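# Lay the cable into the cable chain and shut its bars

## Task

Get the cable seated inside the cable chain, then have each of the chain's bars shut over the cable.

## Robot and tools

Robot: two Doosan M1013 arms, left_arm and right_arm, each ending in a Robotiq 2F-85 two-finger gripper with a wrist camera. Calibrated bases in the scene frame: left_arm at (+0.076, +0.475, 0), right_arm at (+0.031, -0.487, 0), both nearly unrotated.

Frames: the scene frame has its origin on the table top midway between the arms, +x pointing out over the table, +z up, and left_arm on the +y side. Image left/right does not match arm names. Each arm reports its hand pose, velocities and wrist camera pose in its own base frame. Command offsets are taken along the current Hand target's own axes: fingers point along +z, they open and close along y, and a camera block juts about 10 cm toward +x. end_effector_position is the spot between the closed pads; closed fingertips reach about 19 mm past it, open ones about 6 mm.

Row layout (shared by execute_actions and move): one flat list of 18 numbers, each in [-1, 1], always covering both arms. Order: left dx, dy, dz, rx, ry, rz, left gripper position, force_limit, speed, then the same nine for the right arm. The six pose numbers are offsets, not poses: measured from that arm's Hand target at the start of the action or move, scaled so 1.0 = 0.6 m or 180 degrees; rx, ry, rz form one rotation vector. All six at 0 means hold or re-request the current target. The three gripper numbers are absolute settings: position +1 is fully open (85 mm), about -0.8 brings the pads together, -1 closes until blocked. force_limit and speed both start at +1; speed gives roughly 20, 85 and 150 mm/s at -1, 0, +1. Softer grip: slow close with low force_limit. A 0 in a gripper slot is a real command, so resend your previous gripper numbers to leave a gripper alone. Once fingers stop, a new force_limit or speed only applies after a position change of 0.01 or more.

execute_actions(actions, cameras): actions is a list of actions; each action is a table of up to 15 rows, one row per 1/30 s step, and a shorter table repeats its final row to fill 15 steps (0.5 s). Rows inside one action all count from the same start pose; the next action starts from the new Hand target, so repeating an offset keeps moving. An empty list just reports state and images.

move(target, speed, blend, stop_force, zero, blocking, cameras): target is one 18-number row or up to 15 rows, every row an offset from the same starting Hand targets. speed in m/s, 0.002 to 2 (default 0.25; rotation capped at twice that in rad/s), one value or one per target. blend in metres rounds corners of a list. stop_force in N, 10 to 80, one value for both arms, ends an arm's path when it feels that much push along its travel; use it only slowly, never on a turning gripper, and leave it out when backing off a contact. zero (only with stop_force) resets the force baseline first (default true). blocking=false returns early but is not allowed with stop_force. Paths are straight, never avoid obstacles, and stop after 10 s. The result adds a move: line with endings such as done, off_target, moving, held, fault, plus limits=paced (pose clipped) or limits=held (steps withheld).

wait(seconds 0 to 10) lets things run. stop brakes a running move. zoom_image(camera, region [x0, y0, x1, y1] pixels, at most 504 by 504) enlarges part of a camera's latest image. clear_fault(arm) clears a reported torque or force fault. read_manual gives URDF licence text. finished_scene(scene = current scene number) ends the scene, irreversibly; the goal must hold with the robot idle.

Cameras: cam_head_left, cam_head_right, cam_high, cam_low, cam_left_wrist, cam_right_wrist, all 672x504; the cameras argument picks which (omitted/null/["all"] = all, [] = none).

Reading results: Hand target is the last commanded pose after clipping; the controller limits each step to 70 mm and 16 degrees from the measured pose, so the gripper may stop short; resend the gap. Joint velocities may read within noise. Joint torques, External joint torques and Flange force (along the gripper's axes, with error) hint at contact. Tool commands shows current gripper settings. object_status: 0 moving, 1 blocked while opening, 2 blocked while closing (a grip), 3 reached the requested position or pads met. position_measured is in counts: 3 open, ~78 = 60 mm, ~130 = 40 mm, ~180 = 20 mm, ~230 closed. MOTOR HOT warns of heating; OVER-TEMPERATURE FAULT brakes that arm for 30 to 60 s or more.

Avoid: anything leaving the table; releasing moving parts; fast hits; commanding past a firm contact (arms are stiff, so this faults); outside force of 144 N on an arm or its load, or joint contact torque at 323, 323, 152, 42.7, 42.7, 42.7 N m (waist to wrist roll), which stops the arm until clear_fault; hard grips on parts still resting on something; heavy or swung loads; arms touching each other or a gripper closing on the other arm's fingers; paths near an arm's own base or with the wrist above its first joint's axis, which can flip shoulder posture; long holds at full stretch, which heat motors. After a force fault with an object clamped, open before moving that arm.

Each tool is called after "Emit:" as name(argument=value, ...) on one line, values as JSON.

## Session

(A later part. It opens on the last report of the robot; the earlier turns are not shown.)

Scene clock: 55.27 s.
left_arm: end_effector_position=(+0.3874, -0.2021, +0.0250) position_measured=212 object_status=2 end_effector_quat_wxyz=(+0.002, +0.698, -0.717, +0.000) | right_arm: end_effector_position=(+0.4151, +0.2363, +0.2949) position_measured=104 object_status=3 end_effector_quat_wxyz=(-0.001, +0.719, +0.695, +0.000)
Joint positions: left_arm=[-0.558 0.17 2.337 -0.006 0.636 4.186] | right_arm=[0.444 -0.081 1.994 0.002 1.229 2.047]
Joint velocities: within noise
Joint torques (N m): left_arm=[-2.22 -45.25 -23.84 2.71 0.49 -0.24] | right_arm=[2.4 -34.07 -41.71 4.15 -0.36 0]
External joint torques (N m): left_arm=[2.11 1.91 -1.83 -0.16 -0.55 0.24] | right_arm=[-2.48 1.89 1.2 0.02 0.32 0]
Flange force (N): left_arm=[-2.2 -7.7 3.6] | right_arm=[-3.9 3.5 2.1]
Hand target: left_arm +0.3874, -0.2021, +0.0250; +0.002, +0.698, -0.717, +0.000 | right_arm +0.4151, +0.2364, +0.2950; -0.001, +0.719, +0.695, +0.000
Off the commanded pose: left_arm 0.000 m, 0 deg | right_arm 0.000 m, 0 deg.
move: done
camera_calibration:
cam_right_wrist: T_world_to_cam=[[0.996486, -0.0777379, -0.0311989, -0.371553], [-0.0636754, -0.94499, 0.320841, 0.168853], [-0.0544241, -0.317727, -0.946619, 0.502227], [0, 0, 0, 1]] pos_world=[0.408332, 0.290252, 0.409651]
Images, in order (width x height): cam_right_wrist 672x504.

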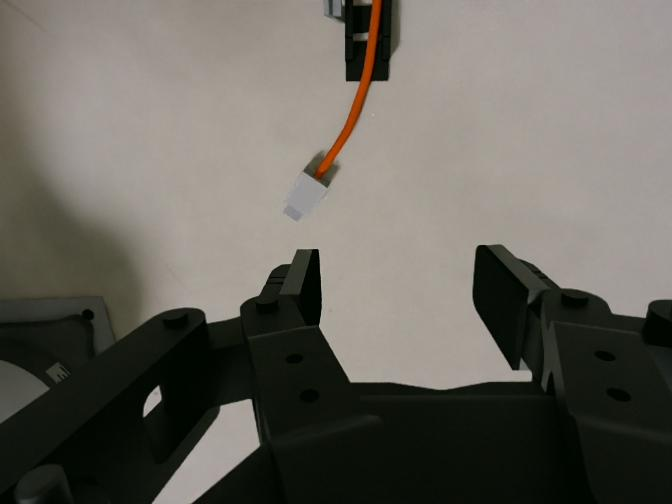

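Emit:
move(target=[0,0,0,0,0,0,-1,-0.4,-1,0.13,0,0,0,0,0,-1,0,0], speed=0.3, cameras=["cam_right_wrist"])

Emit:
zoom_image(camera="cam_right_wrist", region=[250, 0, 500, 250])

Scene clock: 56.20 s.
left_arm: end_effector_position=(+0.3874, -0.2021, +0.0250) position_measured=212 object_status=2 end_effector_quat_wxyz=(+0.002, +0.698, -0.717, +0.000) | right_arm: end_effector_position=(+0.4177, +0.3143, +0.2951) position_measured=232 object_status=3 end_effector_quat_wxyz=(-0.001, +0.719, +0.695, +0.001)
Joint positions: left_arm=[-0.558 0.17 2.337 -0.006 0.636 4.186] | right_arm=[0.578 -0.008 1.923 0.002 1.225 2.181]
Joint velocities: within noise
Joint torques (N m): left_arm=[-1.95 -44.67 -24.04 2.62 0.47 -0.27] | right_arm=[2.04 -41.54 -41.43 4.09 -0.03 0.05]
External joint torques (N m): left_arm=[1.62 1.4 -1.66 -0.06 -0.53 0.27] | right_arm=[-2.03 1.67 0.89 0.09 -0.01 -0.05]
Flange force (N): left_arm=[-1.7 -6.3 2.7] | right_arm=[-2.5 3.3 2.2]
Hand target: left_arm +0.3874, -0.2021, +0.0250; +0.002, +0.698, -0.717, +0.000 | right_arm +0.4177, +0.3143, +0.2951; -0.001, +0.719, +0.695, +0.000
Off the commanded pose: left_arm 0.000 m, 0 deg | right_arm 0.000 m, 0 deg.
move: done
camera_calibration:
cam_right_wrist: T_world_to_cam=[[0.996495, -0.0777363, -0.0308963, -0.368201], [-0.0637831, -0.945059, 0.320617, 0.242823], [-0.0541224, -0.317523, -0.946705, 0.527178], [0, 0, 0, 1]] pos_world=[0.410931, 0.368251, 0.409852]
Images, in order (width x height): cam_right_wrist 672x504.

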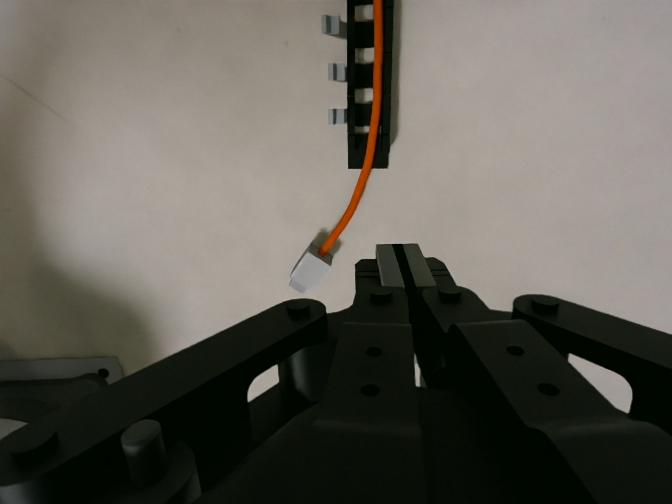

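Scaled by 2.016 from the camera's 672x504 image, which has a finer 960x720 frame.

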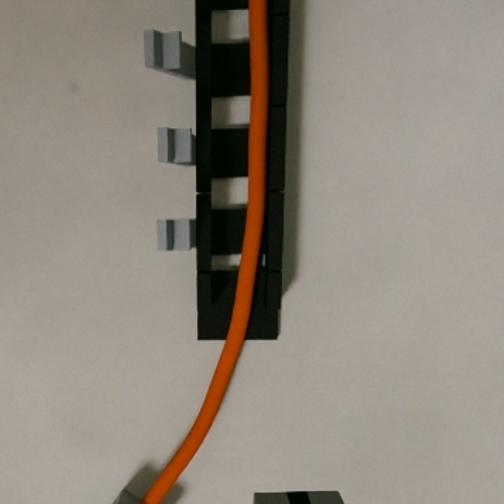

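Emit:
move(target=[[0,0,0,0,0,0,-1,-0.4,-1,0.0894,-0.1228,0.26,0,0,0.0036,-1,0,0],[0,0,0,0,0,0,-1,-0.4,-1,0.0894,-0.1228,0.3985,0,0,0.0036,-1,0,0]], speed=[0.25,0.12], cameras=["cam_right_wrist","cam_head_left"])

Emit:
zoom_image(camera="cam_head_left", region=[340, 280, 540, 400])

Scene clock: 58.53 s.
left_arm: end_effector_position=(+0.3874, -0.2021, +0.0250) position_measured=212 object_status=2 end_effector_quat_wxyz=(+0.002, +0.698, -0.717, +0.000) | right_arm: end_effector_position=(+0.3456, +0.3708, +0.0562) position_measured=232 object_status=3 end_effector_quat_wxyz=(-0.001, +0.723, +0.691, +0.000)
Joint positions: left_arm=[-0.558 0.17 2.337 -0.006 0.636 4.186] | right_arm=[0.751 0.211 2.194 0.003 0.736 2.364]
Joint velocities: within noise
Joint torques (N m): left_arm=[-2.21 -44.59 -24.2 2.65 0.4 -0.31] | right_arm=[2.52 -52.12 -29.39 2.93 0.16 -0.01]
External joint torques (N m): left_arm=[2.1 1.25 -1.42 -0.1 -0.45 0.31] | right_arm=[-2.56 0.74 0.6 0.03 -0.21 0.01]
Flange force (N): left_arm=[-3.0 -6.4 2.4] | right_arm=[-3.7 3.5 1.9]
Hand target: left_arm +0.3874, -0.2021, +0.0250; +0.002, +0.698, -0.717, +0.000 | right_arm +0.3456, +0.3708, +0.0562; -0.001, +0.723, +0.691, +0.000
Off the commanded pose: left_arm 0.000 m, 0 deg | right_arm 0.000 m, 0 deg.
move: done
camera_calibration:
cam_right_wrist: T_world_to_cam=[[0.995544, -0.08902, -0.0311202, -0.294799], [-0.0744039, -0.944227, 0.32078, 0.37153], [-0.0579403, -0.317035, -0.946642, 0.316175], [0, 0, 0, 1]] pos_world=[0.339448, 0.424805, 0.170951]
Images, in order (width x height): cam_head_left 672x504, cam_right_wrist 672x504.

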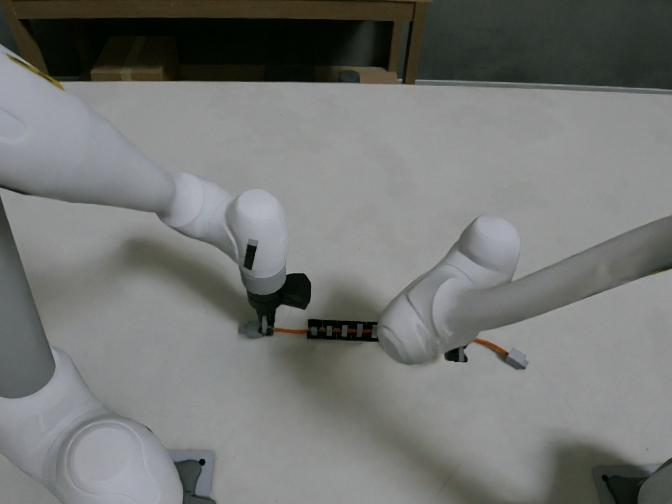

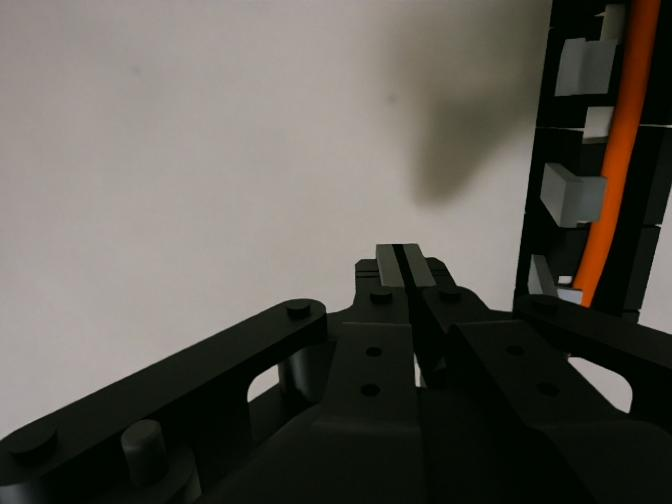

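Scaled by 2.520 from the camera's 672x504 image, which has a finer 960x720 frame.

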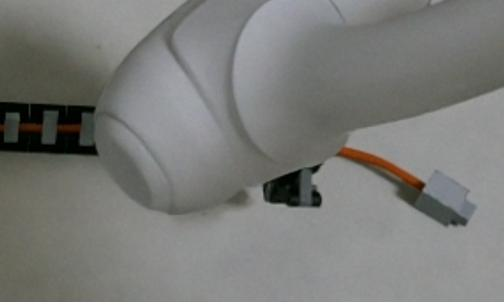

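Emit:
move(target=[0,0,0,0,0,0,-1,-0.4,-1,0,0.13,0,0,0,0,-1,0,0], speed=0.06, cameras=["cam_right_wrist","cam_head_left"])

Emit:
zoom_image(camera="cam_right_wrist", region=[250, 0, 550, 300])

Scene clock: 60.33 s.
left_arm: end_effector_position=(+0.3874, -0.2021, +0.0250) position_measured=212 object_status=2 end_effector_quat_wxyz=(+0.002, +0.698, -0.717, +0.000) | right_arm: end_effector_position=(+0.4235, +0.3674, +0.0561) position_measured=232 object_status=3 end_effector_quat_wxyz=(-0.001, +0.723, +0.691, +0.000)
Joint positions: left_arm=[-0.558 0.17 2.337 -0.006 0.636 4.186] | right_arm=[0.652 0.282 2.095 0.003 0.764 2.265]
Joint velocities: within noise
Joint torques (N m): left_arm=[-2.37 -44.8 -24.04 2.64 0.47 -0.24] | right_arm=[2.14 -59.95 -31 3.09 -0.05 0.07]
External joint torques (N m): left_arm=[2.16 1.52 -1.58 -0.09 -0.52 0.24] | right_arm=[-2.12 0.53 1.27 -0.03 0 -0.07]
Flange force (N): left_arm=[-2.7 -6.9 3.0] | right_arm=[-4.2 1.3 1.5]
Hand target: left_arm +0.3874, -0.2021, +0.0250; +0.002, +0.698, -0.717, +0.000 | right_arm +0.4235, +0.3674, +0.0561; -0.001, +0.723, +0.691, +0.000
Off the commanded pose: left_arm 0.000 m, 0 deg | right_arm 0.000 m, 0 deg.
move: done
camera_calibration:
cam_right_wrist: T_world_to_cam=[[0.995557, -0.0888942, -0.0310493, -0.372728], [-0.0743023, -0.944208, 0.320858, 0.374085], [-0.0578394, -0.317126, -0.946618, 0.319509], [0, 0, 0, 1]] pos_world=[0.417348, 0.421405, 0.170851]
Images, in order (width x height): cam_head_left 672x504, cam_right_wrist 672x504.

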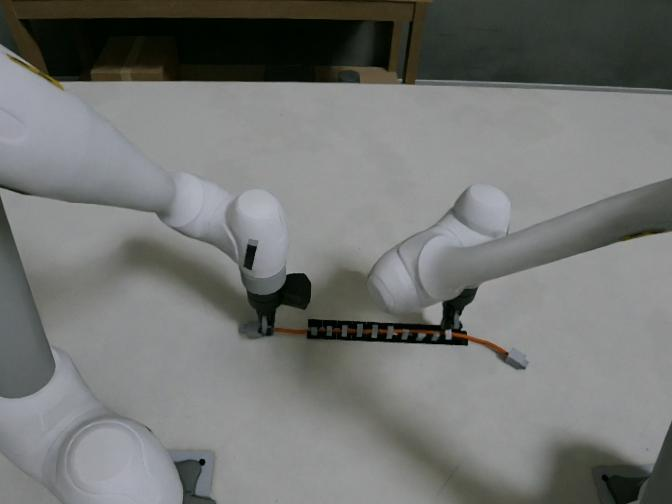

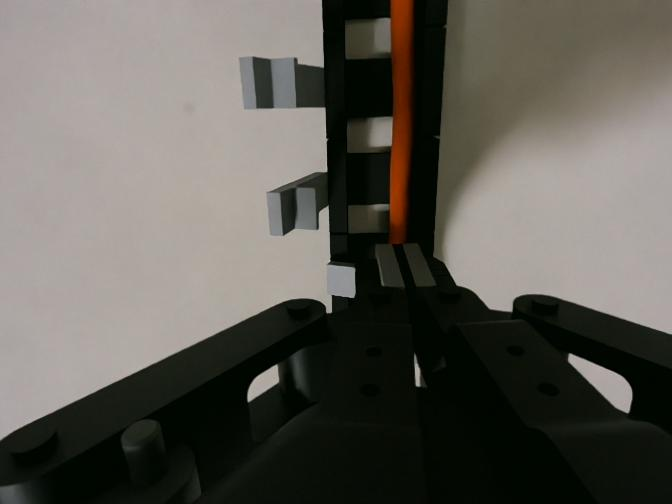

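Scaled by 1.680 from the camera's 672x504 image, which has a finer 960x720 frame.

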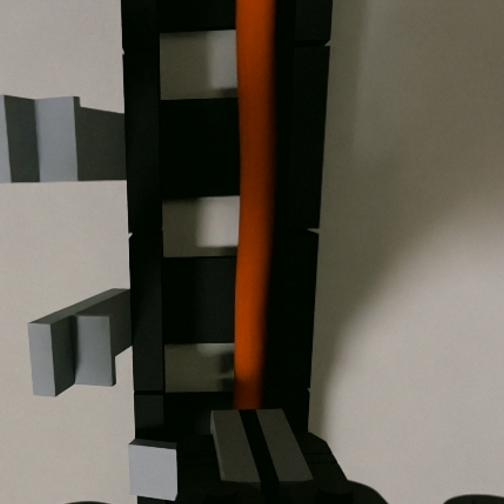

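Emit:
move(target=[0,0,0,0,0,0,-1,-0.4,-1,0,0,0.03,0,0,0,-1,0,0], speed=0.008, stop_force=20, cameras=["cam_right_wrist"])

Emit:
move(target=[[0,0,0,0,0,0,-1,-0.4,-1,0,0,-0.08,0,0,0,-1,0,0],[0,0,0,0,0,0,-1,-0.4,-1,0.0555,-0.13,-0.08,0,0,0,-1,0,0],[0,0,0,0,0,0,-1,-0.4,-1,0.0555,-0.13,-0.0172,0,0,0,-1,0,0]], speed=[0.1,0.12,0.1], cameras=["cam_right_wrist","cam_head_left","cam_low"])

Emit:
zoom_image(camera="cam_low", region=[140, 200, 360, 290])

Scene clock: 62.50 s.
left_arm: end_effector_position=(+0.3874, -0.2021, +0.0250) position_measured=212 object_status=2 end_effector_quat_wxyz=(+0.002, +0.698, -0.717, +0.000) | right_arm: end_effector_position=(+0.4236, +0.3674, +0.0457) position_measured=232 object_status=3 end_effector_quat_wxyz=(-0.001, +0.723, +0.691, +0.000)
Joint positions: left_arm=[-0.558 0.17 2.337 -0.006 0.636 4.186] | right_arm=[0.652 0.296 2.102 0.003 0.743 2.265]
Joint velocities: within noise
Joint torques (N m): left_arm=[-2.43 -44.74 -23.91 2.67 0.45 -0.29] | right_arm=[2.41 -33.06 -18.74 3.2 -4.17 -0.09]
External joint torques (N m): left_arm=[2.09 1.48 -1.85 -0.11 -0.5 0.29] | right_arm=[-2.62 -27.16 -10.45 -0.21 4.12 0.09]
Flange force (N): left_arm=[-2.5 -7.3 2.7] | right_arm=[-11.9 -6.1 -51.9]
Hand target: left_arm +0.3874, -0.2021, +0.0250; +0.002, +0.698, -0.717, +0.000 | right_arm +0.4236, +0.3674, +0.0456; -0.001, +0.723, +0.691, +0.000 (not the last commanded pose)
Off the commanded pose: left_arm 0.000 m, 0 deg | right_arm 0.008 m, 0 deg.
move: contact (right_arm)
camera_calibration:
cam_right_wrist: T_world_to_cam=[[0.995544, -0.08902, -0.0311202, -0.372985], [-0.0744039, -0.944227, 0.32078, 0.377516], [-0.0579403, -0.317035, -0.946642, 0.309576], [0, 0, 0, 1]] pos_world=[0.417348, 0.421405, 0.160351]
Images, in order (width x height): cam_right_wrist 672x504.

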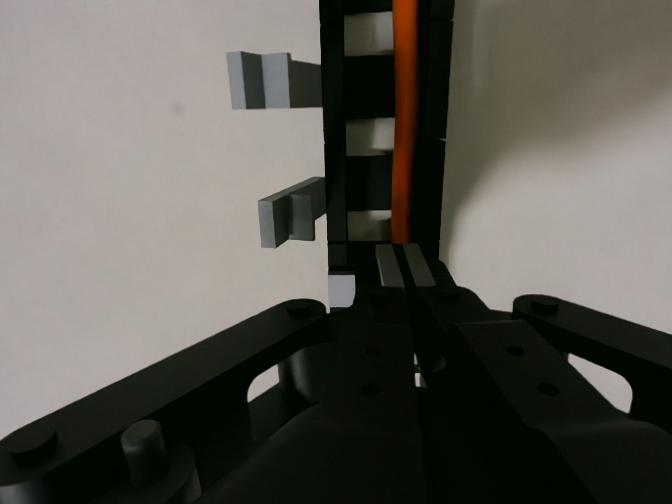

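Scene clock: 64.50 s.
left_arm: end_effector_position=(+0.3874, -0.2021, +0.0250) position_measured=212 object_status=2 end_effector_quat_wxyz=(+0.002, +0.698, -0.717, +0.000) | right_arm: end_effector_position=(+0.3471, +0.4041, +0.0561) position_measured=232 object_status=3 end_effector_quat_wxyz=(-0.001, +0.723, +0.691, +0.000)
Joint positions: left_arm=[-0.558 0.17 2.337 -0.006 0.636 4.186] | right_arm=[0.795 0.246 2.147 0.003 0.748 2.408]
Joint velocities: within noise
Joint torques (N m): left_arm=[-2.4 -44.84 -23.94 2.67 0.42 -0.29] | right_arm=[2.56 -56.3 -29.98 2.92 -0.04 0.04]
External joint torques (N m): left_arm=[2.15 1.55 -1.75 -0.11 -0.47 0.29] | right_arm=[-2.8 0.92 0.57 0.09 -0.02 -0.04]
Flange force (N): left_arm=[-2.7 -7.3 2.8] | right_arm=[-3.5 4.1 1.7]
Hand target: left_arm +0.3874, -0.2021, +0.0250; +0.002, +0.698, -0.717, +0.000 | right_arm +0.3471, +0.4041, +0.0561; -0.001, +0.723, +0.691, +0.000
Off the commanded pose: left_arm 0.000 m, 0 deg | right_arm 0.000 m, 0 deg.
move: done
camera_calibration:
cam_right_wrist: T_world_to_cam=[[0.995549, -0.0889877, -0.0310262, -0.293364], [-0.0744036, -0.944229, 0.320773, 0.403119], [-0.0578407, -0.317037, -0.946648, 0.326693], [0, 0, 0, 1]] pos_world=[0.340948, 0.458105, 0.170852]
Images, in order (width x height): cam_head_left 672x504, cam_low 672x504, cam_right_wrist 672x504.

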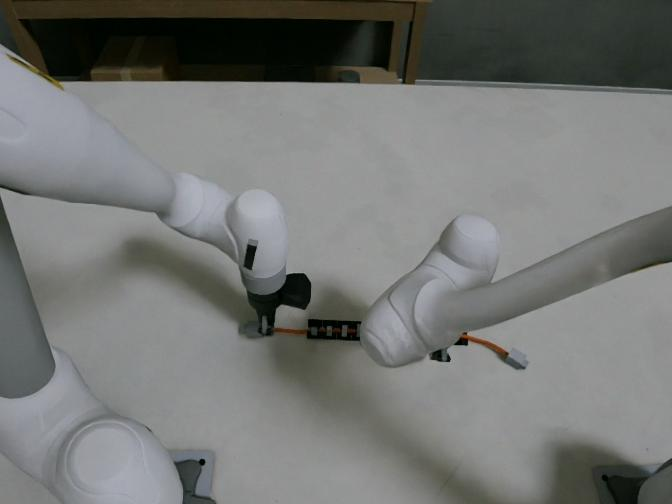

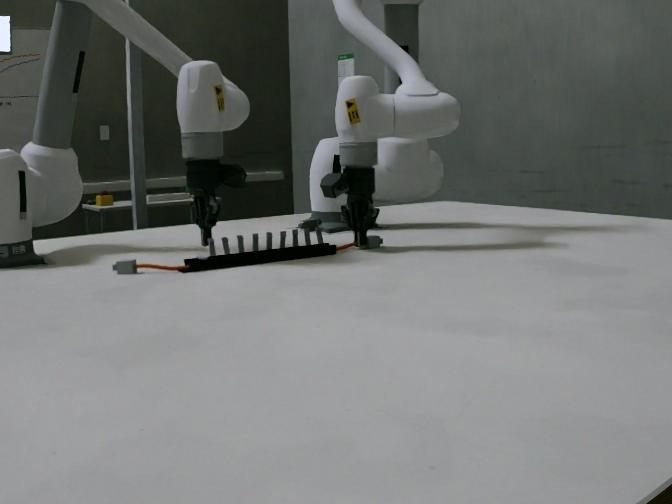

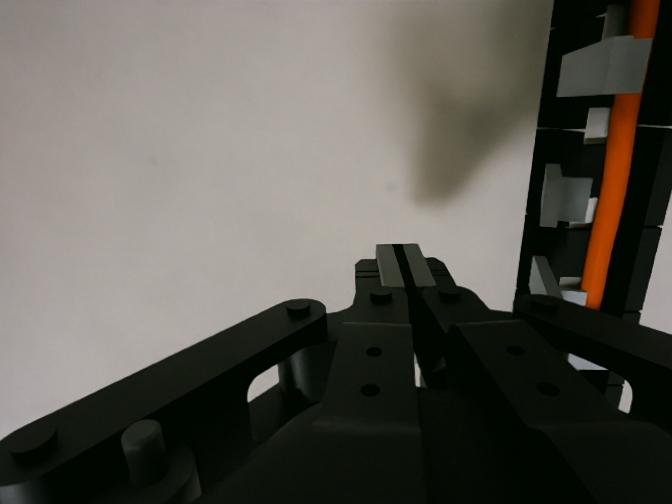

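Scaled by 2.291 from the camera's 672x504 image, which has a finer 960x720 frame.

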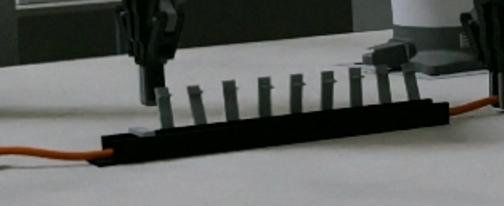

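Emit:
move(target=[0,0,0,0,0,0,-1,-0.4,-1,0,0.13,0,0,0,0,-1,0,0], speed=0.06, cameras=[])

Emit:
move(target=[0,0,0,0,0,0,-1,-0.4,-1,0,0,0.03,0,0,0,-1,0,0], speed=0.008, stop_force=20, cameras=["cam_right_wrist"])

Emit:
move(target=[[0,0,0,0,0,0,-1,-0.4,-1,0,0,-0.08,0,0,0,-1,0,0],[0,0,0,0,0,0,-1,-0.4,-1,0.0555,-0.13,-0.08,0,0,0,-1,0,0],[0,0,0,0,0,0,-1,-0.4,-1,0.0555,-0.13,-0.0172,0,0,0,-1,0,0],[0,0,0,0,0,0,-1,-0.4,-1,0.0555,0,-0.0172,0,0,0,-1,0,0]], speed=[0.1,0.12,0.1,0.06], cameras=["cam_right_wrist","cam_low"])

Emit:
zoom_image(camera="cam_low", region=[140, 200, 360, 290])

Scene clock: 66.27 s.
left_arm: end_effector_position=(+0.3874, -0.2021, +0.0250) position_measured=212 object_status=2 end_effector_quat_wxyz=(+0.002, +0.698, -0.717, +0.000) | right_arm: end_effector_position=(+0.4250, +0.4006, +0.0560) position_measured=232 object_status=3 end_effector_quat_wxyz=(-0.001, +0.723, +0.691, +0.000)
Joint positions: left_arm=[-0.558 0.17 2.337 -0.006 0.636 4.186] | right_arm=[0.696 0.312 2.051 0.003 0.777 2.309]
Joint velocities: within noise
Joint torques (N m): left_arm=[-2.16 -45.01 -24.14 2.65 0.46 -0.29] | right_arm=[2.29 -63.7 -31.33 3.03 -0.04 0.05]
External joint torques (N m): left_arm=[2.11 1.63 -1.57 -0.09 -0.51 0.29] | right_arm=[-2.24 0.77 1.21 0.06 0 -0.05]
Flange force (N): left_arm=[-2.7 -7.0 3.2] | right_arm=[-3.9 1.7 1.8]
Hand target: left_arm +0.3874, -0.2021, +0.0250; +0.002, +0.698, -0.717, +0.000 | right_arm +0.4250, +0.4007, +0.0560; -0.001, +0.723, +0.691, +0.000
Off the commanded pose: left_arm 0.000 m, 0 deg | right_arm 0.000 m, 0 deg.
move: done
No camera images: "cameras" was empty.

Scene clock: 68.17 s.
left_arm: end_effector_position=(+0.3874, -0.2021, +0.0250) position_measured=212 object_status=2 end_effector_quat_wxyz=(+0.002, +0.698, -0.717, +0.000) | right_arm: end_effector_position=(+0.4251, +0.4007, +0.0457) position_measured=232 object_status=3 end_effector_quat_wxyz=(-0.001, +0.723, +0.691, +0.000)
Joint positions: left_arm=[-0.558 0.17 2.337 -0.006 0.636 4.186] | right_arm=[0.696 0.326 2.057 0.003 0.758 2.309]
Joint velocities: within noise
Joint torques (N m): left_arm=[-1.81 -44.77 -24.07 2.62 0.42 -0.27] | right_arm=[2.74 -38.92 -20.16 3.26 -3.56 -0.04]
External joint torques (N m): left_arm=[1.5 1.48 -1.64 -0.07 -0.48 0.27] | right_arm=[-2.86 -24.68 -9.48 -0.21 3.51 0.04]
Flange force (N): left_arm=[-1.5 -6.2 2.8] | right_arm=[-11.2 -4.2 -45.0]
Hand target: left_arm +0.3874, -0.2021, +0.0250; +0.002, +0.698, -0.717, +0.000 | right_arm +0.4251, +0.4007, +0.0457; -0.001, +0.723, +0.691, +0.000 (not the last commanded pose)
Off the commanded pose: left_arm 0.000 m, 0 deg | right_arm 0.008 m, 0 deg.
move: contact (right_arm)
camera_calibration:
cam_right_wrist: T_world_to_cam=[[0.995536, -0.0891125, -0.0310934, -0.37147], [-0.0745073, -0.944258, 0.320663, 0.409114], [-0.0579354, -0.316915, -0.946683, 0.320265], [0, 0, 0, 1]] pos_world=[0.418848, 0.454704, 0.160451]
Images, in order (width x height): cam_right_wrist 672x504.

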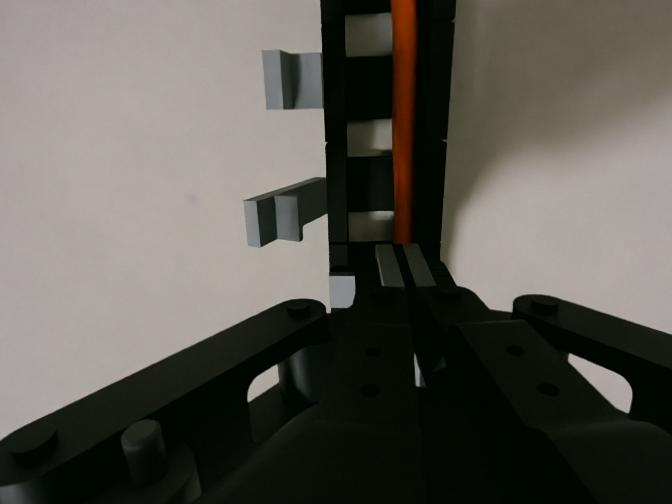

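Scene clock: 71.47 s.
left_arm: end_effector_position=(+0.3874, -0.2021, +0.0250) position_measured=212 object_status=2 end_effector_quat_wxyz=(+0.002, +0.698, -0.717, +0.000) | right_arm: end_effector_position=(+0.4265, +0.4339, +0.0561) position_measured=232 object_status=3 end_effector_quat_wxyz=(-0.001, +0.723, +0.691, +0.000)
Joint positions: left_arm=[-0.558 0.17 2.337 -0.006 0.636 4.186] | right_arm=[0.736 0.343 2.005 0.003 0.793 2.35]
Joint velocities: within noise
Joint torques (N m): left_arm=[-2.1 -44.74 -23.95 2.63 0.44 -0.34] | right_arm=[2.71 -66.72 -31.36 3.06 -0.13 0.05]
External joint torques (N m): left_arm=[1.86 1.44 -1.72 -0.07 -0.49 0.34] | right_arm=[-2.66 0.03 0.73 0.08 0.08 -0.05]
Flange force (N): left_arm=[-2.3 -6.8 2.7] | right_arm=[-4.2 2.3 0.3]
Hand target: left_arm +0.3874, -0.2021, +0.0250; +0.002, +0.698, -0.717, +0.000 | right_arm +0.4266, +0.4339, +0.0561; -0.001, +0.723, +0.691, +0.000
Off the commanded pose: left_arm 0.000 m, 0 deg | right_arm 0.000 m, 0 deg.
move: done
camera_calibration:
cam_right_wrist: T_world_to_cam=[[0.995549, -0.0889877, -0.0310262, -0.369758], [-0.0744036, -0.944229, 0.320773, 0.437165], [-0.0578407, -0.317037, -0.946648, 0.340733], [0, 0, 0, 1]] pos_world=[0.420348, 0.487905, 0.170852]
Images, in order (width x height): cam_low 672x504, cam_right_wrist 672x504.

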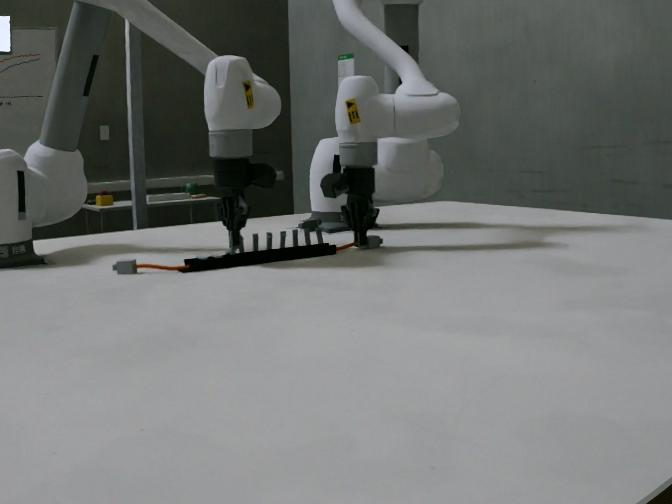

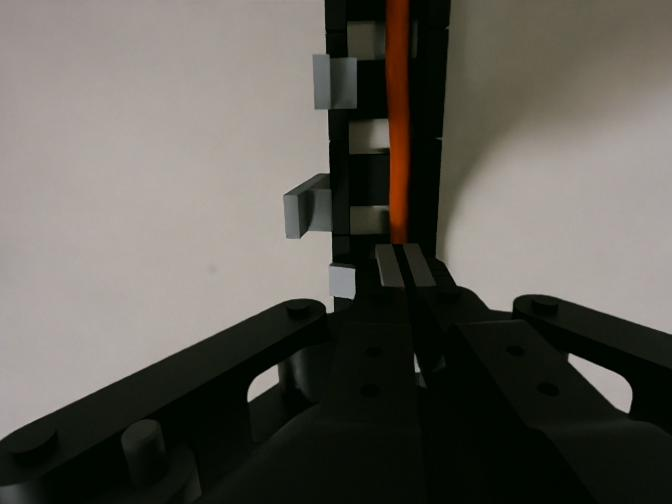

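Scaled by 2.291 from the camera's 672x504 image, which has a finer 960x720 frame.

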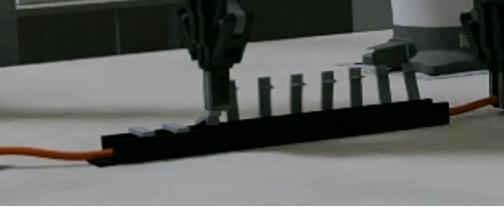

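Emit:
move(target=[0,0,0,0,0,0,-1,-0.4,-1,0,0,0.03,0,0,0,-1,0,0], speed=0.008, stop_force=20, cameras=[])

Emit:
move(target=[[0,0,0,0,0,0,-1,-0.4,-1,0,0,-0.08,0,0,0,-1,0,0],[0,0,0,0,0,0,-1,-0.4,-1,0.0555,-0.13,-0.08,0,0,0,-1,0,0],[0,0,0,0,0,0,-1,-0.4,-1,0.0555,-0.13,-0.0172,0,0,0,-1,0,0],[0,0,0,0,0,0,-1,-0.4,-1,0.0555,0,-0.0172,0,0,0,-1,0,0]], speed=[0.1,0.12,0.1,0.06], cameras=["cam_right_wrist"])

Emit:
move(target=[0,0,0,0,0,0,-1,-0.4,-1,0,0,0.03,0,0,0,-1,0,0], speed=0.008, stop_force=20, cameras=[])

Emit:
move(target=[[0,0,0,0,0,0,-1,-0.4,-1,0,0,-0.08,0,0,0,-1,0,0],[0,0,0,0,0,0,-1,-0.4,-1,0.0555,-0.13,-0.08,0,0,0,-1,0,0],[0,0,0,0,0,0,-1,-0.4,-1,0.0555,-0.13,-0.0172,0,0,0,-1,0,0],[0,0,0,0,0,0,-1,-0.4,-1,0.0555,0,-0.0172,0,0,0,-1,0,0]], speed=[0.1,0.12,0.1,0.06], cameras=["cam_right_wrist","cam_low"])

Emit:
zoom_image(camera="cam_low", region=[140, 200, 360, 290])

Scene clock: 73.63 s.
left_arm: end_effector_position=(+0.3874, -0.2021, +0.0250) position_measured=212 object_status=2 end_effector_quat_wxyz=(+0.002, +0.698, -0.717, +0.000) | right_arm: end_effector_position=(+0.4266, +0.4339, +0.0458) position_measured=232 object_status=3 end_effector_quat_wxyz=(-0.001, +0.723, +0.691, +0.000)
Joint positions: left_arm=[-0.558 0.17 2.337 -0.006 0.636 4.186] | right_arm=[0.736 0.356 2.011 0.003 0.774 2.349]
Joint velocities: within noise
Joint torques (N m): left_arm=[-2.2 -44.79 -24.03 2.68 0.45 -0.27] | right_arm=[2.34 -43.31 -21.45 3.19 -3.34 -0.02]
External joint torques (N m): left_arm=[1.74 1.59 -1.66 -0.12 -0.5 0.27] | right_arm=[-2.52 -24.06 -8.65 -0.1 3.29 0.01]
Flange force (N): left_arm=[-1.9 -6.7 3.0] | right_arm=[-11.0 -4.5 -41.8]
Hand target: left_arm +0.3874, -0.2021, +0.0250; +0.002, +0.698, -0.717, +0.000 | right_arm +0.4266, +0.4339, +0.0458; -0.001, +0.723, +0.691, +0.000 (not the last commanded pose)
Off the commanded pose: left_arm 0.000 m, 0 deg | right_arm 0.008 m, 0 deg.
move: contact (right_arm)
No camera images: "cameras" was empty.

Scene clock: 76.93 s.
left_arm: end_effector_position=(+0.3874, -0.2021, +0.0250) position_measured=212 object_status=2 end_effector_quat_wxyz=(+0.002, +0.698, -0.717, +0.000) | right_arm: end_effector_position=(+0.4280, +0.4672, +0.0562) position_measured=232 object_status=3 end_effector_quat_wxyz=(-0.001, +0.723, +0.691, +0.000)
Joint positions: left_arm=[-0.558 0.17 2.337 -0.006 0.636 4.186] | right_arm=[0.774 0.375 1.955 0.003 0.81 2.387]
Joint velocities: within noise
Joint torques (N m): left_arm=[-2.38 -44.69 -23.94 2.67 0.41 -0.25] | right_arm=[2.17 -69.83 -32.39 3.16 -0.09 -0.04]
External joint torques (N m): left_arm=[2.17 1.37 -1.81 -0.11 -0.47 0.25] | right_arm=[-2.26 -0.26 1.32 0.03 0.04 0.04]
Flange force (N): left_arm=[-2.7 -7.1 2.4] | right_arm=[-4.6 0.7 0.4]
Hand target: left_arm +0.3874, -0.2021, +0.0250; +0.002, +0.698, -0.717, +0.000 | right_arm +0.4281, +0.4672, +0.0562; -0.001, +0.723, +0.691, +0.000
Off the commanded pose: left_arm 0.000 m, 0 deg | right_arm 0.000 m, 0 deg.
move: done
camera_calibration:
cam_right_wrist: T_world_to_cam=[[0.995549, -0.0889914, -0.0310346, -0.368282], [-0.0744099, -0.944259, 0.320684, 0.46872], [-0.0578428, -0.316947, -0.946678, 0.351431], [0, 0, 0, 1]] pos_world=[0.421848, 0.521204, 0.170952]
Images, in order (width x height): cam_right_wrist 672x504.

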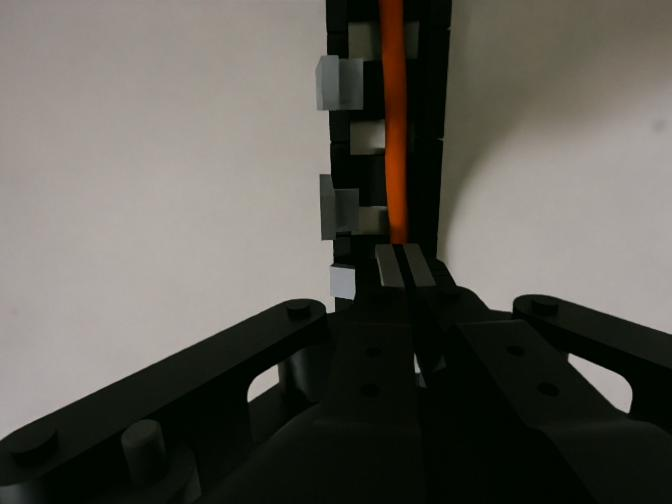

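Scene clock: 78.83 s.
left_arm: end_effector_position=(+0.3874, -0.2021, +0.0250) position_measured=212 object_status=2 end_effector_quat_wxyz=(+0.002, +0.698, -0.717, +0.000) | right_arm: end_effector_position=(+0.4281, +0.4672, +0.0459) position_measured=232 object_status=3 end_effector_quat_wxyz=(-0.001, +0.723, +0.691, +0.000)
Joint positions: left_arm=[-0.558 0.17 2.337 -0.006 0.636 4.186] | right_arm=[0.774 0.387 1.961 0.003 0.792 2.387]
Joint velocities: within noise
Joint torques (N m): left_arm=[-2.12 -44.73 -24.27 2.69 0.52 -0.25] | right_arm=[2.73 -47.52 -22.19 3.34 -3.27 -0.01]
External joint torques (N m): left_arm=[1.74 1.5 -1.45 -0.13 -0.57 0.25] | right_arm=[-2.89 -23.29 -8.49 -0.19 3.22 0.01]
Flange force (N): left_arm=[-2.1 -6.2 3.1] | right_arm=[-10.6 -3.0 -39.1]
Hand target: left_arm +0.3874, -0.2021, +0.0250; +0.002, +0.698, -0.717, +0.000 | right_arm +0.4281, +0.4672, +0.0459; -0.001, +0.723, +0.691, +0.000 (not the last commanded pose)
Off the commanded pose: left_arm 0.000 m, 0 deg | right_arm 0.008 m, 0 deg.
move: contact (right_arm)
No camera images: "cameras" was empty.

Scene clock: 82.13 s.
left_arm: end_effector_position=(+0.3874, -0.2021, +0.0250) position_measured=212 object_status=2 end_effector_quat_wxyz=(+0.002, +0.698, -0.717, +0.000) | right_arm: end_effector_position=(+0.4295, +0.5004, +0.0563) position_measured=232 object_status=3 end_effector_quat_wxyz=(-0.001, +0.723, +0.691, +0.000)
Joint positions: left_arm=[-0.558 0.17 2.337 -0.006 0.636 4.186] | right_arm=[0.808 0.407 1.904 0.003 0.829 2.422]
Joint velocities: within noise
Joint torques (N m): left_arm=[-2.12 -45.1 -24.06 2.71 0.45 -0.25] | right_arm=[2.07 -73.34 -32.95 3.21 -0.19 -0.02]
External joint torques (N m): left_arm=[1.86 1.83 -1.56 -0.16 -0.49 0.25] | right_arm=[-2.1 -0.77 1.17 0.05 0.13 0.02]
Flange force (N): left_arm=[-2.0 -6.9 3.5] | right_arm=[-4.6 0.4 -0.4]
Hand target: left_arm +0.3874, -0.2021, +0.0250; +0.002, +0.698, -0.717, +0.000 | right_arm +0.4296, +0.5004, +0.0563; -0.001, +0.723, +0.691, +0.000
Off the commanded pose: left_arm 0.000 m, 0 deg | right_arm 0.000 m, 0 deg.
move: done
camera_calibration:
cam_right_wrist: T_world_to_cam=[[0.995542, -0.0890802, -0.0309995, -0.366771], [-0.0745069, -0.944261, 0.320656, 0.500195], [-0.0578358, -0.316917, -0.946688, 0.362117], [0, 0, 0, 1]] pos_world=[0.423348, 0.554404, 0.171052]
Images, in order (width x height): cam_low 672x504, cam_right_wrist 672x504.

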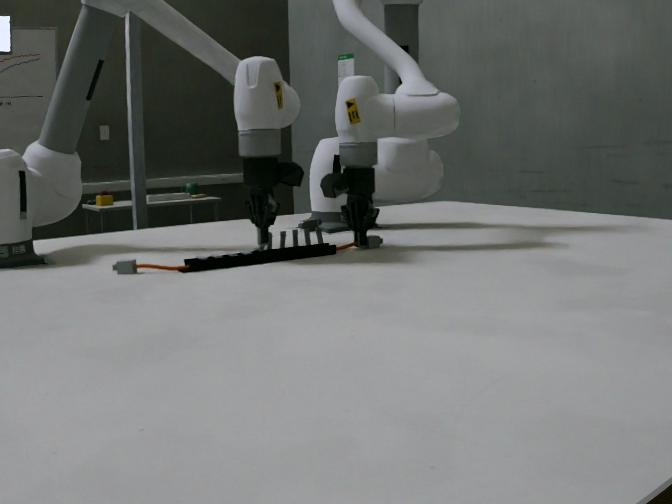

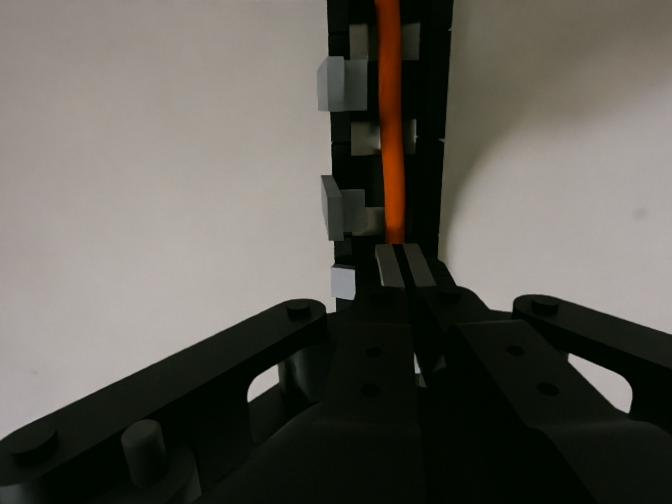

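Scaled by 2.291 from the camera's 672x504 image, which has a finer 960x720 frame.

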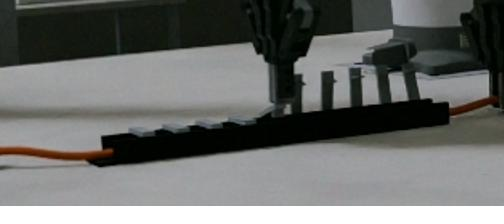

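Emit:
move(target=[0,0,0,0,0,0,0.0,-0.4,-1,0,0,0.03,0,0,0,-1,0,0], speed=0.008, stop_force=20, cameras=["cam_left_wrist"])

Emit:
move(target=[[0,0,-0.08,0,0,0,0.0,-0.4,-1,0,0,-0.08,0,0,0,-1,0,0],[0,0,-0.23,0,0,0,0.0,-0.4,-1,0.0555,-0.13,-0.08,0,0,0,-1,0,0],[-0.1,0,-0.3,0,0,0,0.0,-0.4,-1,0.0555,-0.13,-0.0172,0,0,0,-1,0,0],[-0.25,0,-0.3,0,0,0,0.0,-0.4,-1,0.0555,0,-0.0172,0,0,0,-1,0,0]], speed=[0.1,0.12,0.1,0.06], cameras=["cam_right_wrist","cam_left_wrist","cam_head_left"])

Scene clock: 84.27 s.
left_arm: end_effector_position=(+0.3874, -0.2021, +0.0250) position_measured=128 object_status=3 end_effector_quat_wxyz=(+0.002, +0.698, -0.717, +0.000) | right_arm: end_effector_position=(+0.4296, +0.5005, +0.0459) position_measured=232 object_status=3 end_effector_quat_wxyz=(-0.001, +0.723, +0.691, +0.001)
Joint positions: left_arm=[-0.558 0.17 2.337 -0.006 0.636 4.186] | right_arm=[0.808 0.419 1.91 0.003 0.811 2.422]
Joint velocities: within noise
Joint torques (N m): left_arm=[-2.04 -44.69 -23.82 2.65 0.46 -0.26] | right_arm=[2.52 -49.6 -22.32 3.38 -3.26 -0.09]
External joint torques (N m): left_arm=[1.7 1.45 -1.83 -0.1 -0.51 0.26] | right_arm=[-2.71 -25.07 -9.02 -0.17 3.19 0.09]
Flange force (N): left_arm=[-1.7 -6.7 2.7] | right_arm=[-10.8 -3.5 -40.1]
Hand target: left_arm +0.3874, -0.2021, +0.0250; +0.002, +0.698, -0.717, +0.000 | right_arm +0.4296, +0.5005, +0.0459; -0.001, +0.723, +0.691, +0.001 (not the last commanded pose)
Off the commanded pose: left_arm 0.000 m, 0 deg | right_arm 0.008 m, 0 deg.
move: contact (right_arm)
camera_calibration:
cam_left_wrist: T_world_to_cam=[[-0.999839, 0.00900966, -0.0155282, 0.394388], [0.00181816, 0.911321, 0.411692, 0.174535], [0.0178603, 0.411598, -0.911191, 0.223073], [0, 0, 0, 1]] pos_world=[0.390023, -0.254427, 0.137532]
Images, in order (width x height): cam_left_wrist 672x504.

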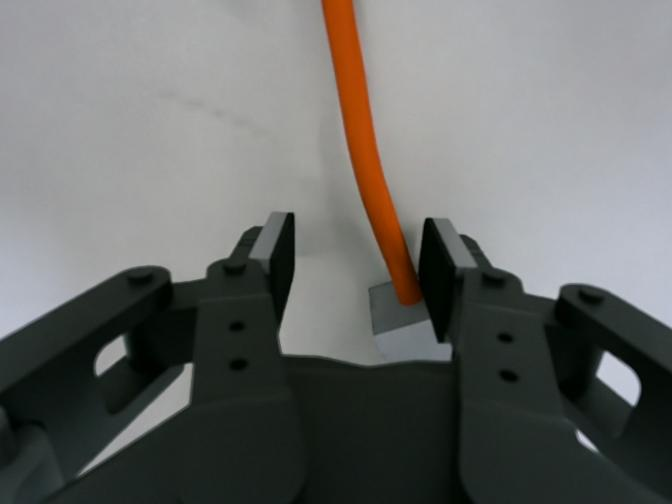

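Scene clock: 88.20 s.
left_arm: end_effector_position=(+0.3920, -0.0518, +0.2046) position_measured=128 object_status=3 end_effector_quat_wxyz=(+0.002, +0.698, -0.717, +0.000) | right_arm: end_effector_position=(+0.4310, +0.5337, +0.0563) position_measured=232 object_status=3 end_effector_quat_wxyz=(-0.001, +0.723, +0.691, +0.001)
Joint positions: left_arm=[-0.217 -0.151 2.231 -0.003 1.065 4.524] | right_arm=[0.84 0.441 1.85 0.003 0.85 2.454]
Joint velocities: within noise
Joint torques (N m): left_arm=[-2.43 -22.67 -35.56 3.81 0.54 -0.21] | right_arm=[2.57 -77.33 -32.91 3.27 -0.13 0.08]
External joint torques (N m): left_arm=[2.35 0.99 -2.13 -0.06 -0.56 0.21] | right_arm=[-2.63 -0.21 0.6 0.04 0.07 -0.08]
Flange force (N): left_arm=[-5.9 -6.2 -0.4] | right_arm=[-3.7 2.2 0.0]
Hand target: left_arm +0.3920, -0.0518, +0.2046; +0.002, +0.698, -0.717, +0.000 | right_arm +0.4311, +0.5337, +0.0563; -0.001, +0.723, +0.691, +0.001
Off the commanded pose: left_arm 0.000 m, 0 deg | right_arm 0.000 m, 0 deg.
move: done
camera_calibration:
cam_left_wrist: T_world_to_cam=[[-0.999837, 0.00914673, -0.0155768, 0.40045], [0.00192064, 0.911265, 0.411815, -0.0365617], [0.0179614, 0.411718, -0.911134, 0.324691], [0, 0, 0, 1]] pos_world=[0.394623, -0.104027, 0.317132]
cam_right_wrist: T_world_to_cam=[[0.995534, -0.0891738, -0.0309765, -0.365244], [-0.0746082, -0.944282, 0.320571, 0.53182], [-0.0578371, -0.316828, -0.946718, 0.372711], [0, 0, 0, 1]] pos_world=[0.424848, 0.587703, 0.171052]
Images, in order (width x height): cam_head_left 672x504, cam_left_wrist 672x504, cam_right_wrist 672x504.

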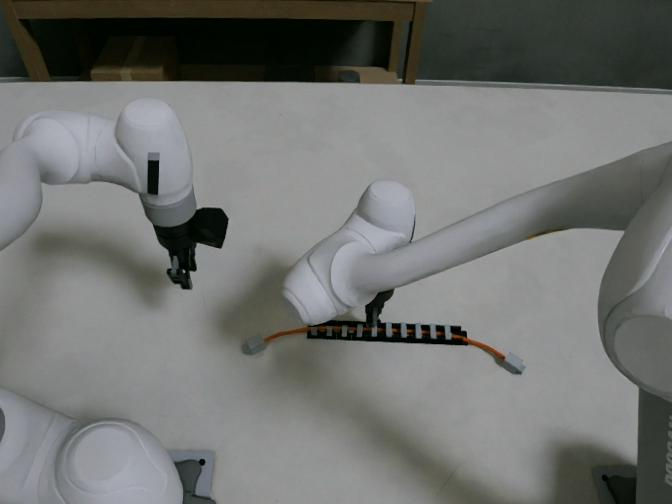

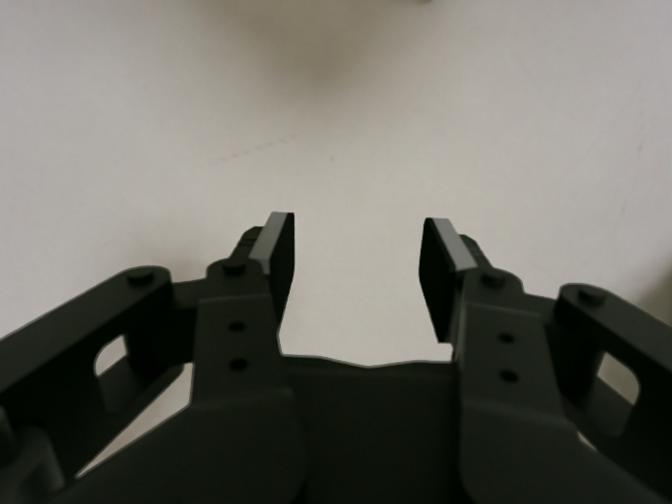

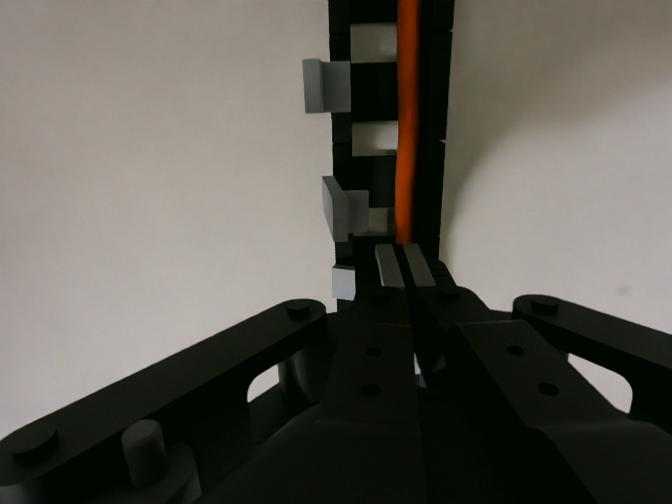

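Emit:
move(target=[0,0,0,0,0,0,0.0,-0.4,-1,0,0,0.03,0,0,0,-1,0,0], speed=0.008, stop_force=20, cameras=[])

Emit:
move(target=[[0,0,0,0,0,0,0.0,-0.4,-1,0,0,-0.08,0,0,0,-1,0,0],[0,0,0,0,0,0,0.0,-0.4,-1,0.0555,-0.13,-0.08,0,0,0,-1,0,0],[0,0,0,0,0,0,0.0,-0.4,-1,0.0555,-0.13,-0.0172,0,0,0,-1,0,0],[0,0,0,0,0,0,0.0,-0.4,-1,0.0555,0,-0.0172,0,0,0,-1,0,0]], speed=[0.1,0.12,0.1,0.06], cameras=["cam_right_wrist"])

Emit:
move(target=[0,0,0,0,0,0,0.0,-0.4,-1,0,0,0.03,0,0,0,-1,0,0], speed=0.008, stop_force=20, cameras=[])

Emit:
move(target=[[0,0,0,0,0,0,0.0,-0.4,-1,0,0,-0.08,0,0,0,-1,0,0],[0,0,0,0,0,0,0.0,-0.4,-1,0.0555,-0.13,-0.08,0,0,0,-1,0,0],[0,0,0,0,0,0,0.0,-0.4,-1,0.0555,-0.13,-0.0172,0,0,0,-1,0,0],[0,0,0,0,0,0,0.0,-0.4,-1,0.0555,0,-0.0172,0,0,0,-1,0,0]], speed=[0.1,0.12,0.1,0.06], cameras=["cam_right_wrist","cam_low"])

Emit:
zoom_image(camera="cam_low", region=[140, 200, 360, 290])

Scene clock: 90.30 s.
left_arm: end_effector_position=(+0.3920, -0.0518, +0.2046) position_measured=128 object_status=3 end_effector_quat_wxyz=(+0.002, +0.698, -0.717, +0.000) | right_arm: end_effector_position=(+0.4311, +0.5337, +0.0460) position_measured=232 object_status=3 end_effector_quat_wxyz=(-0.001, +0.723, +0.691, +0.001)
Joint positions: left_arm=[-0.217 -0.151 2.231 -0.003 1.065 4.524] | right_arm=[0.84 0.452 1.856 0.003 0.832 2.454]
Joint velocities: within noise
Joint torques (N m): left_arm=[-2.36 -22.65 -35.55 3.84 0.56 -0.3] | right_arm=[3.03 -54.6 -23.59 3.43 -3.03 -0.03]
External joint torques (N m): left_arm=[2.21 1.03 -2.13 -0.09 -0.58 0.3] | right_arm=[-2.98 -23.98 -8.31 -0.16 2.97 0.03]
Flange force (N): left_arm=[-5.7 -6.3 -0.4] | right_arm=[-11.0 -2.8 -36.6]
Hand target: left_arm +0.3920, -0.0518, +0.2046; +0.002, +0.698, -0.717, +0.000 | right_arm +0.4311, +0.5337, +0.0460; -0.001, +0.723, +0.691, +0.001 (not the last commanded pose)
Off the commanded pose: left_arm 0.000 m, 0 deg | right_arm 0.008 m, 0 deg.
move: contact (right_arm)
No camera images: "cameras" was empty.

Scene clock: 93.60 s.
left_arm: end_effector_position=(+0.3920, -0.0518, +0.2046) position_measured=128 object_status=3 end_effector_quat_wxyz=(+0.002, +0.698, -0.717, +0.000) | right_arm: end_effector_position=(+0.4325, +0.5670, +0.0564) position_measured=232 object_status=3 end_effector_quat_wxyz=(-0.001, +0.723, +0.691, +0.001)
Joint positions: left_arm=[-0.217 -0.151 2.231 -0.003 1.065 4.524] | right_arm=[0.87 0.475 1.793 0.002 0.872 2.484]
Joint velocities: within noise
Joint torques (N m): left_arm=[-1.69 -22.9 -35.52 3.79 0.47 -0.31] | right_arm=[2.34 -81.12 -33.46 3.27 -0.05 0.01]
External joint torques (N m): left_arm=[1.53 1.29 -2.17 -0.04 -0.49 0.31] | right_arm=[-2.36 -0.5 0.5 0.12 -0.01 -0.01]
Flange force (N): left_arm=[-4.0 -6.5 -0.3] | right_arm=[-3.4 1.7 -0.2]
Hand target: left_arm +0.3920, -0.0518, +0.2046; +0.002, +0.698, -0.717, +0.000 | right_arm +0.4326, +0.5670, +0.0564; -0.001, +0.723, +0.691, +0.001
Off the commanded pose: left_arm 0.000 m, 0 deg | right_arm 0.000 m, 0 deg.
move: done
camera_calibration:
cam_right_wrist: T_world_to_cam=[[0.995535, -0.0891658, -0.0309793, -0.36377], [-0.0745998, -0.944282, 0.320571, 0.563341], [-0.0578372, -0.316828, -0.946718, 0.383443], [0, 0, 0, 1]] pos_world=[0.426348, 0.621003, 0.171152]
Images, in order (width x height): cam_right_wrist 672x504.

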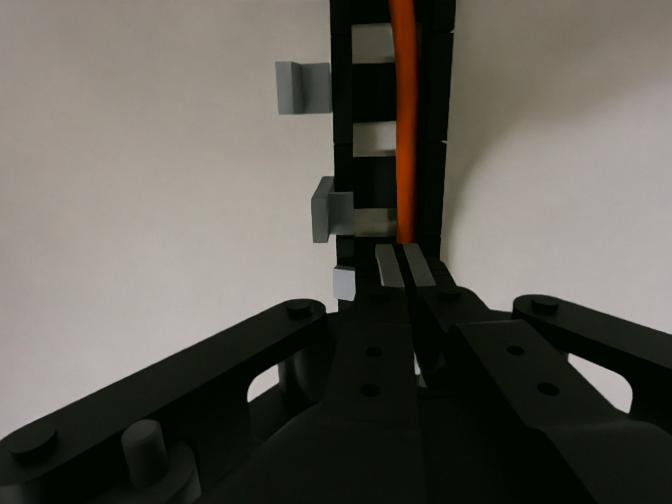

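Scene clock: 95.50 s.
left_arm: end_effector_position=(+0.3920, -0.0518, +0.2046) position_measured=128 object_status=3 end_effector_quat_wxyz=(+0.002, +0.698, -0.717, +0.000) | right_arm: end_effector_position=(+0.4326, +0.5670, +0.0461) position_measured=232 object_status=3 end_effector_quat_wxyz=(-0.001, +0.723, +0.691, +0.001)
Joint positions: left_arm=[-0.217 -0.151 2.231 -0.003 1.065 4.524] | right_arm=[0.87 0.486 1.799 0.003 0.855 2.484]
Joint velocities: within noise
Joint torques (N m): left_arm=[-2.11 -22.56 -35.72 3.82 0.46 -0.32] | right_arm=[1.71 -58.09 -23.22 3.4 -2.42 0.02]
External joint torques (N m): left_arm=[1.97 0.97 -1.95 -0.08 -0.48 0.32] | right_arm=[-1.95 -23.89 -9.21 -0.07 2.36 -0.02]
Flange force (N): left_arm=[-5.2 -5.8 -0.4] | right_arm=[-8.5 -2.7 -34.7]
Hand target: left_arm +0.3920, -0.0518, +0.2046; +0.002, +0.698, -0.717, +0.000 | right_arm +0.4326, +0.5670, +0.0461; -0.001, +0.723, +0.691, +0.001 (not the last commanded pose)
Off the commanded pose: left_arm 0.000 m, 0 deg | right_arm 0.008 m, 0 deg.
move: contact (right_arm)
No camera images: "cameras" was empty.

Scene clock: 98.80 s.
left_arm: end_effector_position=(+0.3920, -0.0518, +0.2046) position_measured=128 object_status=3 end_effector_quat_wxyz=(+0.002, +0.698, -0.717, +0.000) | right_arm: end_effector_position=(+0.4341, +0.6003, +0.0565) position_measured=232 object_status=3 end_effector_quat_wxyz=(-0.001, +0.723, +0.691, +0.001)
Joint positions: left_arm=[-0.217 -0.151 2.231 -0.003 1.065 4.524] | right_arm=[0.897 0.51 1.735 0.002 0.896 2.511]
Joint velocities: within noise
Joint torques (N m): left_arm=[-1.79 -22.64 -35.69 3.8 0.51 -0.3] | right_arm=[2.8 -85.06 -35.17 3.33 -0.05 -0.07]
External joint torques (N m): left_arm=[1.79 0.93 -2.03 -0.05 -0.54 0.3] | right_arm=[-2.87 -0.43 1.63 0.1 0 0.07]
Flange force (N): left_arm=[-4.7 -5.8 -0.4] | right_arm=[-5.6 0.8 0.5]
Hand target: left_arm +0.3920, -0.0518, +0.2046; +0.002, +0.698, -0.717, +0.000 | right_arm +0.4341, +0.6003, +0.0565; -0.001, +0.723, +0.691, +0.001
Off the commanded pose: left_arm 0.000 m, 0 deg | right_arm 0.000 m, 0 deg.
move: done
camera_calibration:
cam_right_wrist: T_world_to_cam=[[0.99554, -0.0891334, -0.0308951, -0.362337], [-0.0746016, -0.944315, 0.320474, 0.594809], [-0.0577397, -0.31674, -0.946753, 0.39405], [0, 0, 0, 1]] pos_world=[0.427847, 0.654203, 0.171253]
Images, in order (width x height): cam_low 672x504, cam_right_wrist 672x504.

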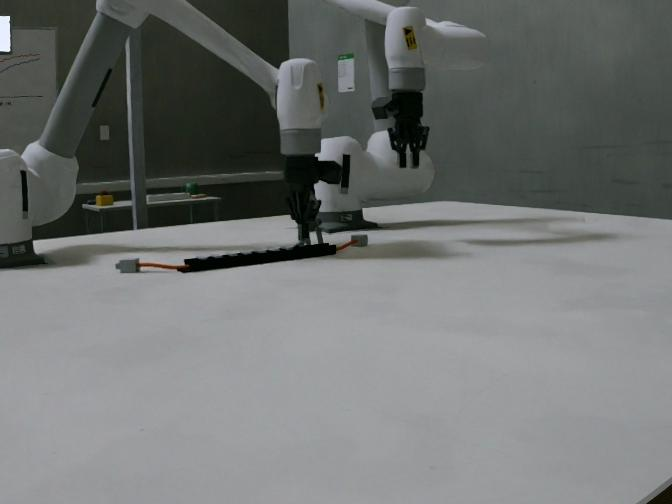

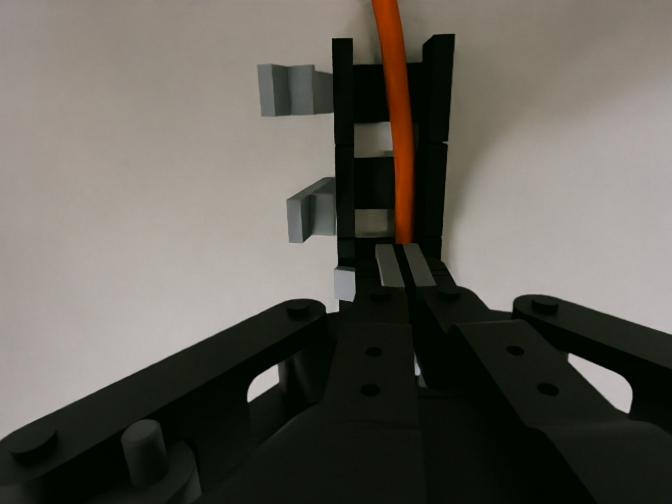

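Scaled by 2.291 from the camera's 672x504 image, which has a finer 960x720 frame.

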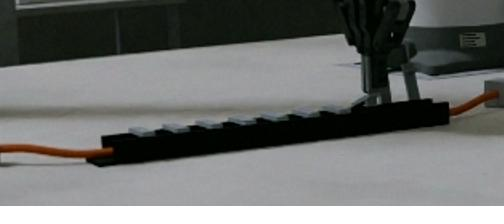

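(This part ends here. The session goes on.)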